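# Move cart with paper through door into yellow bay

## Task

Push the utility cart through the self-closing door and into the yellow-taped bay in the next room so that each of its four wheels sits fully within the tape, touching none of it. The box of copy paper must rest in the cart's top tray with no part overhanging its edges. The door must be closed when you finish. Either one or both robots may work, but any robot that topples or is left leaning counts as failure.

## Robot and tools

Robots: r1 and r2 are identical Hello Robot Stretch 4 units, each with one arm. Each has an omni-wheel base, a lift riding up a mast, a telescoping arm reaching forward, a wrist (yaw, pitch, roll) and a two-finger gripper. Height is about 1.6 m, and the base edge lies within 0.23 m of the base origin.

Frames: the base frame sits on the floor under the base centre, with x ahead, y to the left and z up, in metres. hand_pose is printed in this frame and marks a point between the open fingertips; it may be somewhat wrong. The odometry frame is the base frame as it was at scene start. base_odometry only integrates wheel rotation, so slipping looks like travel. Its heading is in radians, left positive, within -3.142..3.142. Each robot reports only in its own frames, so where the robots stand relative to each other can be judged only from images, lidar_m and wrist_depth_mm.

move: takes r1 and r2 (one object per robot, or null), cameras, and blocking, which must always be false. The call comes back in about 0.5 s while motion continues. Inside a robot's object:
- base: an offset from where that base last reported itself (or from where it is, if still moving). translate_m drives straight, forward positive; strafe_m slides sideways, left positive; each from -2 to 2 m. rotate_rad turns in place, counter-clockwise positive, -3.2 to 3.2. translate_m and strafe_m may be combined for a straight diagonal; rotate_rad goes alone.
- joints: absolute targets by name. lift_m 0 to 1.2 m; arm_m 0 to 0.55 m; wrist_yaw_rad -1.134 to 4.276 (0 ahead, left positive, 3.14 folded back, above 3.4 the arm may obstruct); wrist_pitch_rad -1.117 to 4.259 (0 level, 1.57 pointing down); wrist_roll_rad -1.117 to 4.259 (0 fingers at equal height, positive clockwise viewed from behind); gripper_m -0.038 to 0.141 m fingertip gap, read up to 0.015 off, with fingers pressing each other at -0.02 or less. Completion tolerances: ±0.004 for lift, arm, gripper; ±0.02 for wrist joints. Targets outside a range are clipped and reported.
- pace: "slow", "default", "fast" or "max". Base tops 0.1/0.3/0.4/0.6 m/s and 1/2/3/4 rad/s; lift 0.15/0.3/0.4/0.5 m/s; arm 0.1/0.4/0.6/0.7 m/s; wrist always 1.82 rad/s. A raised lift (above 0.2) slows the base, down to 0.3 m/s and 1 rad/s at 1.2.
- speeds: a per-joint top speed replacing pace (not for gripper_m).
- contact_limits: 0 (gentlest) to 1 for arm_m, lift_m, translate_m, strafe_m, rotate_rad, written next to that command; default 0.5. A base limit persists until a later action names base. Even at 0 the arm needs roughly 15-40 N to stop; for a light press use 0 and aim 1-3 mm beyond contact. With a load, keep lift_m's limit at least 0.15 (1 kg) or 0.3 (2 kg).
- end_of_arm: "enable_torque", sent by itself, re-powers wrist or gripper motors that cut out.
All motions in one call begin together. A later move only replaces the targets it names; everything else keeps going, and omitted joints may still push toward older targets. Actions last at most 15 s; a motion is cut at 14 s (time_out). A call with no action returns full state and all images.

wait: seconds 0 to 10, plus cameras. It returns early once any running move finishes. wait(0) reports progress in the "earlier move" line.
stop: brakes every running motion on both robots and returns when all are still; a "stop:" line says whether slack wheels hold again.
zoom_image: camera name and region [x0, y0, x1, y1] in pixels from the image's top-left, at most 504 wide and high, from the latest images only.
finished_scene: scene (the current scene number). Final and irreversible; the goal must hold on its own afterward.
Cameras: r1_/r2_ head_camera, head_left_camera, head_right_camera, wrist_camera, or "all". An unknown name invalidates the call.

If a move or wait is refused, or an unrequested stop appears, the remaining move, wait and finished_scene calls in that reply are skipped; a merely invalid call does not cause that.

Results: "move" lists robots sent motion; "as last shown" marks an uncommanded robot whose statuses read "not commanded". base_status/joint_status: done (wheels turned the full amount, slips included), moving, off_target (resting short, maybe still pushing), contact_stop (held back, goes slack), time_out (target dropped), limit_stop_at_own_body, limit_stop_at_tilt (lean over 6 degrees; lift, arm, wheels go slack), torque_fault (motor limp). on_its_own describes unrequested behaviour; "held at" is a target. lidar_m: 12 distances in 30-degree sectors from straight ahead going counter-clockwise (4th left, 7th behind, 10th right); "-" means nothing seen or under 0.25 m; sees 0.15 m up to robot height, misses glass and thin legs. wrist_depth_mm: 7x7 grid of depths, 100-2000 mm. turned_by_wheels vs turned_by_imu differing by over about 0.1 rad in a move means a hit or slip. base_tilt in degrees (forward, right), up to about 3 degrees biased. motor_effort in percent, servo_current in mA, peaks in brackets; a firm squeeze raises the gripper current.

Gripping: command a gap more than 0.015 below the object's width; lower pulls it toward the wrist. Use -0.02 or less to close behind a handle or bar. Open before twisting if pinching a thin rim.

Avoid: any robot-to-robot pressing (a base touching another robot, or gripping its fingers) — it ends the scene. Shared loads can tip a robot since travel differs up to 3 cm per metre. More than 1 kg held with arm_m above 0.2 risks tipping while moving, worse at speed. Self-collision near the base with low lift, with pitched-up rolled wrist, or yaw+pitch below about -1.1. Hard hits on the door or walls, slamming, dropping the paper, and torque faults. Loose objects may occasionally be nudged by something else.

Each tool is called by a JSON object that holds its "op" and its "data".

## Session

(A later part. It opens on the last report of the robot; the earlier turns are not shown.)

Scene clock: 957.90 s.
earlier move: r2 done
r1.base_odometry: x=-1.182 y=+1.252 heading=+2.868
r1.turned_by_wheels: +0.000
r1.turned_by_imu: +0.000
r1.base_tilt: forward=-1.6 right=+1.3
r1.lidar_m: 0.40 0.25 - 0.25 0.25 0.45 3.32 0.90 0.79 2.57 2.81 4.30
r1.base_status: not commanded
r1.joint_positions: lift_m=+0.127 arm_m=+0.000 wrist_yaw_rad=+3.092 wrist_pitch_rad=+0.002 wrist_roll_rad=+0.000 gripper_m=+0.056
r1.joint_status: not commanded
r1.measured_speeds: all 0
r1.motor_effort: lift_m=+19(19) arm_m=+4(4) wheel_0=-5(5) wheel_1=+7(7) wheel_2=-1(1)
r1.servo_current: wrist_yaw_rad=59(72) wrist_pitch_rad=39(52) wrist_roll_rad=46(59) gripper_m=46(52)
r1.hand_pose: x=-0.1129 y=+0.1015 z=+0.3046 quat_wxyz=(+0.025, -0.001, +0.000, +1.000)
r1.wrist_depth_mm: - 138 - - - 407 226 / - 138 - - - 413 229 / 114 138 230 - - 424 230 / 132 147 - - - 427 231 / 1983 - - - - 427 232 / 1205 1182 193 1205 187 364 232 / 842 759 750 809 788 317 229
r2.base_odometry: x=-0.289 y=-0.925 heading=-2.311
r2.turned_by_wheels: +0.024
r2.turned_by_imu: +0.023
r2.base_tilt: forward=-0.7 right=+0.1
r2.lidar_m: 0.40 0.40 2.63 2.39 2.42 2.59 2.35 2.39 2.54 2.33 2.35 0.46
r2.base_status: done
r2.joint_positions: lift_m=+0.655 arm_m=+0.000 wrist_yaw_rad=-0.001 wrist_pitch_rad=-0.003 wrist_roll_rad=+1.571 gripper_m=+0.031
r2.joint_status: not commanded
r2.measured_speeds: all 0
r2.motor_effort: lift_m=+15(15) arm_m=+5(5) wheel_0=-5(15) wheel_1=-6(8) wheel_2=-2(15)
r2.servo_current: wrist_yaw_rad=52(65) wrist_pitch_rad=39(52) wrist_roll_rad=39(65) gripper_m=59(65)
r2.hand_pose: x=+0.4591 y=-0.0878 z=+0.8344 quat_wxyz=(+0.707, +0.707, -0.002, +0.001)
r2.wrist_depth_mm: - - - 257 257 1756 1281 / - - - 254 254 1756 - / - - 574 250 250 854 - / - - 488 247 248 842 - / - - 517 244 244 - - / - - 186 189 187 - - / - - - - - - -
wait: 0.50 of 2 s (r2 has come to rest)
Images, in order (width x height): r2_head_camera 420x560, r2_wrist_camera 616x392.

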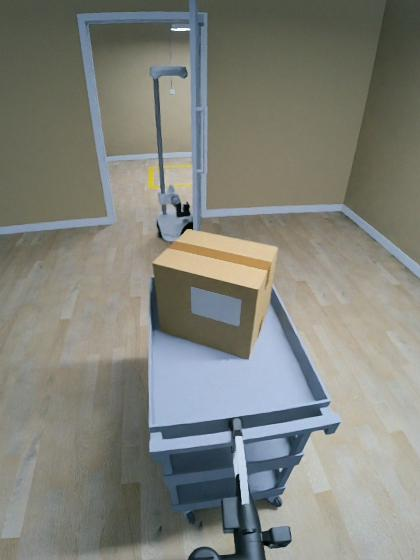

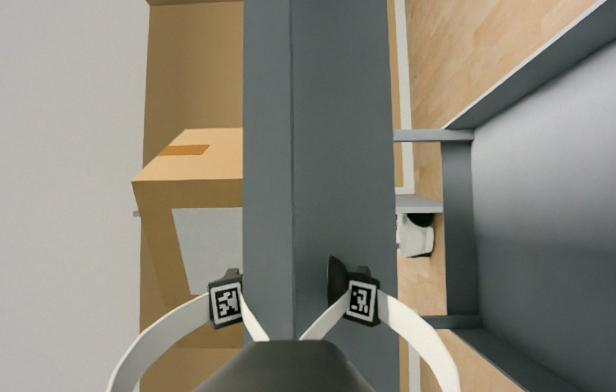

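{"op": "move", "data": {"blocking": false, "r2": {"base":{"translate_m":-0.03},"joints":{"gripper_m":0.141}}}}

{"op": "wait", "data": {"seconds": 1.5}}

{"op": "wait", "data": {"seconds": 0.7}}

{"op": "move", "data": {"blocking": false, "r2": {"base":{"translate_m":0.105},"pace":"slow","contact_limits":{"translate_m":0.2}}}}

{"op": "wait", "data": {"seconds": 3}}

{"op": "move", "data": {"blocking": false, "r2": {"joints":{"gripper_m":0.03}}}}

{"op": "wait", "data": {"seconds": 2}}

{"op": "move", "data": {"blocking": false, "r2": {"base":{"strafe_m":-0.1,"translate_m":0.25},"pace":"slow"}}}

{"op": "wait", "data": {"seconds": 5, "cameras": ["r2_head_camera","r2_wrist_camera"]}}

Scene clock: 968.83 s.
move: r2 moving
r1: as last shown
r2.base_odometry: x=-0.272 y=-0.906 heading=-2.311
r2.turned_by_wheels: +0.000
r2.turned_by_imu: +0.000
r2.base_tilt: forward=-0.7 right=+0.1
r2.lidar_m: 0.41 3.54 2.64 2.37 2.42 2.53 2.31 2.34 2.55 2.33 2.38 0.46
r2.base_status: translate_m moving
r2.joint_positions: lift_m=+0.655 arm_m=+0.000 wrist_yaw_rad=-0.001 wrist_pitch_rad=-0.003 wrist_roll_rad=+1.571 gripper_m=+0.050
r2.joint_status: gripper_m moving
r2.measured_speeds: translate_m=-0.049 strafe_m=+0.001 rotate_rad=+0.000 lift_m=+0.000 arm_m=+0.000 wrist_yaw_rad=+0.000 wrist_pitch_rad=+0.000 wrist_roll_rad=+0.000
r2.motor_effort: lift_m=+15(15) arm_m=+3(5) wheel_0=-4(11) wheel_1=-5(12) wheel_2=+3(16)
r2.servo_current: wrist_yaw_rad=52(59) wrist_pitch_rad=39(46) wrist_roll_rad=46(46) gripper_m=59(78)
r2.hand_pose: x=+0.4592 y=-0.0877 z=+0.8344 quat_wxyz=(+0.707, +0.707, -0.002, +0.001)
r2.wrist_depth_mm: - - - 259 - 1756 1229 / - - - 258 - 1808 - / - - 564 255 255 831 - / - - 488 252 253 842 - / - - 517 249 250 831 - / - - 189 212 190 - - / - - - - - 1863 -
pictures: none

Scene clock: 970.33 s.
earlier move: r2 moving
r1.base_odometry: x=-1.182 y=+1.252 heading=+2.868
r1.turned_by_wheels: +0.000
r1.turned_by_imu: +0.000
r1.base_tilt: forward=-1.6 right=+1.3
r1.lidar_m: 0.39 0.25 - 0.26 0.25 0.45 3.34 0.85 0.81 2.56 2.79 4.30
r1.base_status: not commanded
r1.joint_positions: lift_m=+0.127 arm_m=+0.000 wrist_yaw_rad=+3.092 wrist_pitch_rad=+0.002 wrist_roll_rad=+0.000 gripper_m=+0.056
r1.joint_status: not commanded
r1.measured_speeds: all 0
r1.motor_effort: lift_m=+19(19) arm_m=+4(5) wheel_0=-5(5) wheel_1=+7(7) wheel_2=-1(1)
r1.servo_current: wrist_yaw_rad=59(72) wrist_pitch_rad=39(52) wrist_roll_rad=46(65) gripper_m=39(52)
r1.hand_pose: x=-0.1129 y=+0.1015 z=+0.3046 quat_wxyz=(+0.025, -0.001, +0.000, +1.000)
r1.wrist_depth_mm: - 137 - - - 410 224 / - 138 - - - 413 228 / 113 138 229 - - 421 229 / 132 147 - - - 427 232 / 1921 - - - - 433 232 / 1205 1205 193 1205 187 366 231 / 842 750 750 798 788 317 229
r2.base_odometry: x=-0.269 y=-0.903 heading=-2.311
r2.turned_by_wheels: +0.000
r2.turned_by_imu: +0.000
r2.base_tilt: forward=-0.7 right=+0.1
r2.lidar_m: 0.41 3.55 2.61 2.39 2.44 2.55 2.32 2.36 2.54 2.34 2.37 0.47
r2.base_status: done
r2.joint_positions: lift_m=+0.655 arm_m=+0.000 wrist_yaw_rad=-0.001 wrist_pitch_rad=-0.001 wrist_roll_rad=+1.571 gripper_m=+0.141
r2.joint_status: gripper_m moving
r2.measured_speeds: all 0
r2.motor_effort: lift_m=+15(15) arm_m=-4(5) wheel_0=-4(11) wheel_1=-5(12) wheel_2=+2(16)
r2.servo_current: wrist_yaw_rad=46(59) wrist_pitch_rad=39(52) wrist_roll_rad=52(52) gripper_m=72(117)
r2.hand_pose: x=+0.4592 y=-0.0877 z=+0.8338 quat_wxyz=(+0.707, +0.707, -0.001, +0.000)
r2.wrist_depth_mm: - - - 263 - 1618 - / - - - 260 - 1708 - / - - 512 256 866 842 - / - 504 480 253 - - - / - - 517 249 842 - - / - - 190 247 212 186 - / - - - - - - -
wait: 1.50 s; no rest
pictures: none

Scene clock: 970.40 s.
earlier move: r2 done
r1.base_odometry: x=-1.182 y=+1.252 heading=+2.868
r1.turned_by_wheels: +0.000
r1.turned_by_imu: +0.000
r1.base_tilt: forward=-1.6 right=+1.3
r1.lidar_m: 0.37 0.25 - 0.25 0.25 0.44 3.34 0.90 0.81 2.56 2.81 4.34
r1.base_status: not commanded
r1.joint_positions: lift_m=+0.127 arm_m=+0.000 wrist_yaw_rad=+3.092 wrist_pitch_rad=+0.002 wrist_roll_rad=+0.000 gripper_m=+0.056
r1.joint_status: not commanded
r1.measured_speeds: all 0
r1.motor_effort: lift_m=+19(19) arm_m=+4(5) wheel_0=-4(5) wheel_1=+7(7) wheel_2=-1(1)
r1.servo_current: wrist_yaw_rad=65(72) wrist_pitch_rad=46(52) wrist_roll_rad=46(65) gripper_m=39(52)
r1.hand_pose: x=-0.1129 y=+0.1015 z=+0.3046 quat_wxyz=(+0.025, -0.001, +0.000, +1.000)
r1.wrist_depth_mm: - 137 - - - 410 225 / - 138 - - - 415 229 / 113 138 229 - - 421 231 / 132 147 - - - 424 232 / 1983 - - - - 424 232 / 1205 1205 194 1182 187 366 231 / 842 759 750 798 788 315 229
r2.base_odometry: x=-0.269 y=-0.903 heading=-2.311
r2.turned_by_wheels: +0.000
r2.turned_by_imu: +0.000
r2.base_tilt: forward=-0.7 right=+0.1
r2.lidar_m: 0.37 3.51 2.64 2.39 2.39 2.52 2.31 2.35 2.53 2.32 2.37 0.45
r2.base_status: done
r2.joint_positions: lift_m=+0.655 arm_m=+0.000 wrist_yaw_rad=-0.001 wrist_pitch_rad=-0.001 wrist_roll_rad=+1.571 gripper_m=+0.141
r2.joint_status: all done
r2.measured_speeds: all 0
r2.motor_effort: lift_m=+15(15) arm_m=-3(5) wheel_0=-4(11) wheel_1=-5(12) wheel_2=+3(16)
r2.servo_current: wrist_yaw_rad=46(59) wrist_pitch_rad=39(52) wrist_roll_rad=46(52) gripper_m=52(117)
r2.hand_pose: x=+0.4592 y=-0.0877 z=+0.8338 quat_wxyz=(+0.707, +0.707, -0.001, +0.000)
r2.wrist_depth_mm: - - - 263 - 1618 - / - - - 258 - 1708 - / - - 512 256 866 842 - / - 504 477 253 - - - / - - 512 249 842 - - / - - 190 247 211 186 - / - - - - - - -
wait: 0.07 of 0.7 s (r2 has come to rest)
pictures: none

Scene clock: 970.90 s.
move: r2 moving
r1: as last shown
r2.base_odometry: x=-0.277 y=-0.912 heading=-2.311
r2.turned_by_wheels: +0.000
r2.turned_by_imu: +0.000
r2.base_tilt: forward=-0.7 right=+0.1
r2.lidar_m: 0.38 3.51 2.63 2.39 2.43 2.53 2.32 2.38 2.52 2.34 2.36 0.43
r2.base_status: translate_m moving
r2.joint_positions: lift_m=+0.655 arm_m=+0.000 wrist_yaw_rad=-0.001 wrist_pitch_rad=-0.001 wrist_roll_rad=+1.571 gripper_m=+0.141
r2.joint_status: not commanded
r2.measured_speeds: translate_m=+0.048 strafe_m=+0.000 rotate_rad=+0.000 lift_m=+0.000 arm_m=+0.000 wrist_yaw_rad=+0.000 wrist_pitch_rad=+0.000 wrist_roll_rad=+0.000
r2.motor_effort: lift_m=+15(15) arm_m=-4(4) wheel_0=+3(8) wheel_1=+6(7) wheel_2=-11(11)
r2.servo_current: wrist_yaw_rad=33(59) wrist_pitch_rad=46(46) wrist_roll_rad=46(52) gripper_m=46(52)
r2.contact_limits: translate_m 0.2
r2.hand_pose: x=+0.4592 y=-0.0877 z=+0.8338 quat_wxyz=(+0.707, +0.707, -0.001, +0.000)
r2.wrist_depth_mm: - - - 253 - 1661 - / - - - 249 - 1661 - / - - 504 246 866 842 - / - 488 473 243 831 - - / - - 508 240 241 - - / - - 180 236 199 186 - / - - - - - - -
pictures: none

Scene clock: 972.73 s.
earlier move: r2 done
r1.base_odometry: x=-1.182 y=+1.252 heading=+2.868
r1.turned_by_wheels: +0.000
r1.turned_by_imu: +0.000
r1.base_tilt: forward=-1.6 right=+1.3
r1.lidar_m: 0.39 0.25 - 0.25 0.25 0.44 3.30 0.85 0.80 2.57 2.80 1.87
r1.base_status: not commanded
r1.joint_positions: lift_m=+0.127 arm_m=+0.000 wrist_yaw_rad=+3.092 wrist_pitch_rad=+0.002 wrist_roll_rad=+0.000 gripper_m=+0.056
r1.joint_status: not commanded
r1.measured_speeds: all 0
r1.motor_effort: lift_m=+19(19) arm_m=+4(5) wheel_0=-4(5) wheel_1=+7(7) wheel_2=-1(1)
r1.servo_current: wrist_yaw_rad=46(72) wrist_pitch_rad=46(46) wrist_roll_rad=59(65) gripper_m=39(46)
r1.hand_pose: x=-0.1129 y=+0.1015 z=+0.3046 quat_wxyz=(+0.025, -0.001, +0.000, +1.000)
r1.wrist_depth_mm: - 138 - - - 407 224 / - 138 - - - 413 229 / 113 138 230 - - 424 230 / 132 147 - - - 424 231 / 1983 - - - - 424 231 / 1160 1229 193 1182 187 364 231 / 866 750 750 798 788 315 229
r2.base_odometry: x=-0.340 y=-0.980 heading=-2.311
r2.turned_by_wheels: +0.000
r2.turned_by_imu: +0.000
r2.base_tilt: forward=-0.7 right=+0.0
r2.lidar_m: 0.42 0.42 2.63 2.39 2.45 2.66 2.43 2.46 2.52 2.32 2.35 0.45
r2.base_status: done
r2.joint_positions: lift_m=+0.655 arm_m=+0.000 wrist_yaw_rad=-0.001 wrist_pitch_rad=-0.001 wrist_roll_rad=+1.571 gripper_m=+0.141
r2.joint_status: not commanded
r2.measured_speeds: all 0
r2.motor_effort: lift_m=+15(15) arm_m=+4(4) wheel_0=+3(11) wheel_1=+4(8) wheel_2=-6(15)
r2.servo_current: wrist_yaw_rad=39(59) wrist_pitch_rad=33(52) wrist_roll_rad=46(59) gripper_m=52(59)
r2.contact_limits: translate_m 0.2
r2.hand_pose: x=+0.4592 y=-0.0878 z=+0.8338 quat_wxyz=(+0.707, +0.707, -0.001, +0.000)
r2.wrist_depth_mm: - - - 287 296 297 296 / - - - 285 - 1661 496 / - - - 282 - 768 - / - - 504 279 - 866 - / - - 521 274 878 854 - / - - 214 213 200 185 - / - - 621 - - - -
wait: 1.83 of 3 s (r2 has come to rest)
pictures: none

Scene clock: 973.23 s.
move: r2 moving
r1: as last shown
r2.base_odometry: x=-0.340 y=-0.980 heading=-2.311
r2.turned_by_wheels: +0.000
r2.turned_by_imu: +0.000
r2.base_tilt: forward=-0.7 right=+0.1
r2.lidar_m: 0.40 0.43 2.62 2.41 2.45 2.64 2.43 2.49 2.53 2.32 2.37 0.46
r2.base_status: not commanded
r2.joint_positions: lift_m=+0.655 arm_m=+0.000 wrist_yaw_rad=-0.001 wrist_pitch_rad=-0.001 wrist_roll_rad=+1.571 gripper_m=+0.129
r2.joint_status: gripper_m moving
r2.measured_speeds: all 0
r2.motor_effort: lift_m=+15(15) arm_m=+4(4) wheel_0=+3(4) wheel_1=+4(4) wheel_2=-5(6)
r2.servo_current: wrist_yaw_rad=39(52) wrist_pitch_rad=46(46) wrist_roll_rad=52(52) gripper_m=98(98)
r2.contact_limits: translate_m 0.2
r2.hand_pose: x=+0.4592 y=-0.0878 z=+0.8338 quat_wxyz=(+0.707, +0.707, -0.001, +0.000)
r2.wrist_depth_mm: - - - 287 296 296 294 / - - - 286 - 1661 500 / - - - 282 - 759 - / - - 508 278 - 878 - / - - 521 274 274 - - / - - 213 270 194 - - / - - 621 - - - -
pictures: none

Scene clock: 974.80 s.
earlier move: r2 done
r1.base_odometry: x=-1.182 y=+1.252 heading=+2.868
r1.turned_by_wheels: +0.000
r1.turned_by_imu: +0.000
r1.base_tilt: forward=-1.6 right=+1.3
r1.lidar_m: 0.41 0.25 - 0.25 0.25 0.45 3.32 0.91 0.80 2.54 2.80 1.91
r1.base_status: not commanded
r1.joint_positions: lift_m=+0.127 arm_m=+0.000 wrist_yaw_rad=+3.092 wrist_pitch_rad=+0.002 wrist_roll_rad=+0.000 gripper_m=+0.056
r1.joint_status: not commanded
r1.measured_speeds: all 0
r1.motor_effort: lift_m=+19(19) arm_m=+4(4) wheel_0=-4(5) wheel_1=+7(7) wheel_2=-1(1)
r1.servo_current: wrist_yaw_rad=46(72) wrist_pitch_rad=46(52) wrist_roll_rad=52(65) gripper_m=46(46)
r1.hand_pose: x=-0.1129 y=+0.1015 z=+0.3046 quat_wxyz=(+0.025, -0.001, +0.000, +1.000)
r1.wrist_depth_mm: - 137 - - - 407 224 / - 138 - - - 415 229 / 113 138 230 - - 424 231 / 132 147 - - - 427 232 / 1921 - - - - 430 233 / 1182 1205 193 1205 187 368 231 / 866 750 750 809 798 317 229
r2.base_odometry: x=-0.340 y=-0.980 heading=-2.311
r2.turned_by_wheels: +0.000
r2.turned_by_imu: +0.000
r2.base_tilt: forward=-0.7 right=+0.1
r2.lidar_m: 0.42 0.43 2.62 2.42 2.46 2.63 2.43 2.47 2.49 2.33 2.35 0.47
r2.base_status: not commanded
r2.joint_positions: lift_m=+0.655 arm_m=+0.000 wrist_yaw_rad=-0.001 wrist_pitch_rad=-0.006 wrist_roll_rad=+1.571 gripper_m=+0.031
r2.joint_status: all done
r2.measured_speeds: all 0
r2.motor_effort: lift_m=+15(15) arm_m=+4(4) wheel_0=+3(4) wheel_1=+4(4) wheel_2=-6(6)
r2.servo_current: wrist_yaw_rad=39(65) wrist_pitch_rad=46(52) wrist_roll_rad=39(59) gripper_m=78(143)
r2.contact_limits: translate_m 0.2
r2.hand_pose: x=+0.4592 y=-0.0878 z=+0.8351 quat_wxyz=(+0.707, +0.707, -0.003, +0.002)
r2.wrist_depth_mm: - - - 259 287 287 293 / - - - 282 281 1808 530 / - - - 277 277 854 - / - - 530 276 276 - - / - - 525 215 273 - - / - - 191 211 187 - - / - - 627 - - - -
wait: 1.57 of 2 s (r2 has come to rest)
pictures: none

Scene clock: 975.30 s.
move: r2 moving
r1: as last shown
r2.base_odometry: x=-0.352 y=-0.986 heading=-2.311
r2.turned_by_wheels: +0.000
r2.turned_by_imu: +0.000
r2.base_tilt: forward=-0.7 right=+0.1
r2.lidar_m: 0.38 0.43 2.64 2.43 2.43 2.67 2.44 2.48 2.49 2.32 2.34 0.46
r2.base_status: translate_m moving; strafe_m moving
r2.joint_positions: lift_m=+0.655 arm_m=+0.000 wrist_yaw_rad=-0.001 wrist_pitch_rad=-0.006 wrist_roll_rad=+1.571 gripper_m=+0.031
r2.joint_status: not commanded
r2.measured_speeds: translate_m=+0.049 strafe_m=-0.020 rotate_rad=+0.000 lift_m=+0.000 arm_m=+0.000 wrist_yaw_rad=+0.000 wrist_pitch_rad=+0.000 wrist_roll_rad=+0.000
r2.motor_effort: lift_m=+15(15) arm_m=+3(4) wheel_0=+8(10) wheel_1=+6(6) wheel_2=-10(11)
r2.servo_current: wrist_yaw_rad=46(59) wrist_pitch_rad=39(52) wrist_roll_rad=52(52) gripper_m=65(72)
r2.hand_pose: x=+0.4592 y=-0.0878 z=+0.8351 quat_wxyz=(+0.707, +0.707, -0.003, +0.002)
r2.wrist_depth_mm: - - - 253 281 287 286 / - - - 274 276 1808 1160 / - - - 268 270 854 - / - - 530 267 270 - - / - - 512 265 265 - - / - - 192 205 185 798 - / - - 609 - - - -
pictures: none

Scene clock: 978.70 s.
earlier move: r2 done
r1.base_odometry: x=-1.182 y=+1.252 heading=+2.868
r1.turned_by_wheels: +0.000
r1.turned_by_imu: +0.000
r1.base_tilt: forward=-1.6 right=+1.3
r1.lidar_m: 0.39 0.25 - 0.25 0.25 0.46 3.31 0.90 0.81 2.57 2.82 1.73
r1.base_status: not commanded
r1.joint_positions: lift_m=+0.127 arm_m=+0.000 wrist_yaw_rad=+3.092 wrist_pitch_rad=+0.002 wrist_roll_rad=+0.000 gripper_m=+0.056
r1.joint_status: not commanded
r1.measured_speeds: all 0
r1.motor_effort: lift_m=+19(19) arm_m=+4(4) wheel_0=-4(5) wheel_1=+7(7) wheel_2=-1(1)
r1.servo_current: wrist_yaw_rad=39(72) wrist_pitch_rad=46(52) wrist_roll_rad=59(72) gripper_m=33(46)
r1.hand_pose: x=-0.1129 y=+0.1015 z=+0.3046 quat_wxyz=(+0.025, -0.001, +0.000, +1.000)
r1.wrist_depth_mm: - 137 - - - 407 224 / - 138 - - - 413 229 / 114 138 230 - - 424 230 / 132 147 - - - 424 231 / 1983 - - - - 427 230 / 1182 1205 194 1205 187 366 229 / 842 759 759 809 798 317 229
r2.base_odometry: x=-0.582 y=-1.097 heading=-2.311
r2.turned_by_wheels: +0.000
r2.turned_by_imu: +0.002
r2.base_tilt: forward=-0.7 right=+0.1
r2.lidar_m: 0.34 0.34 2.75 2.53 2.57 2.88 2.66 2.71 2.37 2.19 2.24 0.48
r2.base_status: done
r2.joint_positions: lift_m=+0.655 arm_m=+0.000 wrist_yaw_rad=+0.001 wrist_pitch_rad=-0.006 wrist_roll_rad=+1.571 gripper_m=+0.031
r2.joint_status: not commanded
r2.measured_speeds: all 0
r2.motor_effort: lift_m=+15(15) arm_m=+4(4) wheel_0=+6(13) wheel_1=+5(8) wheel_2=-4(14)
r2.servo_current: wrist_yaw_rad=46(59) wrist_pitch_rad=46(59) wrist_roll_rad=46(59) gripper_m=59(72)
r2.hand_pose: x=+0.4594 y=-0.0870 z=+0.8351 quat_wxyz=(+0.707, +0.707, -0.002, +0.003)
r2.wrist_depth_mm: - - - 243 - 1756 1229 / - - - 285 298 301 300 / - - - 272 282 1863 504 / - - - 257 265 - - / - - 544 220 249 831 - / - - 189 186 187 798 - / - - 496 - - - -
wait: 3.40 of 5 s (r2 has come to rest)
Images, in order (width x height): r2_head_camera 420x560, r2_wrist_camera 616x392.

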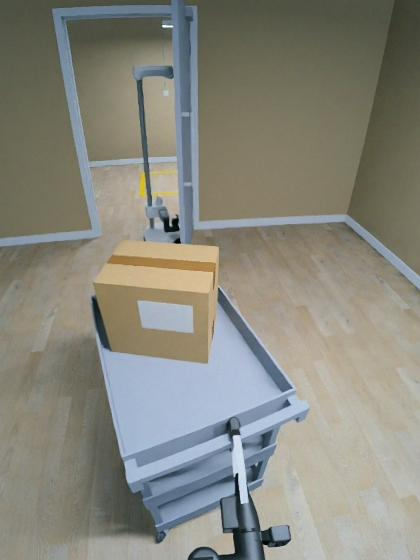

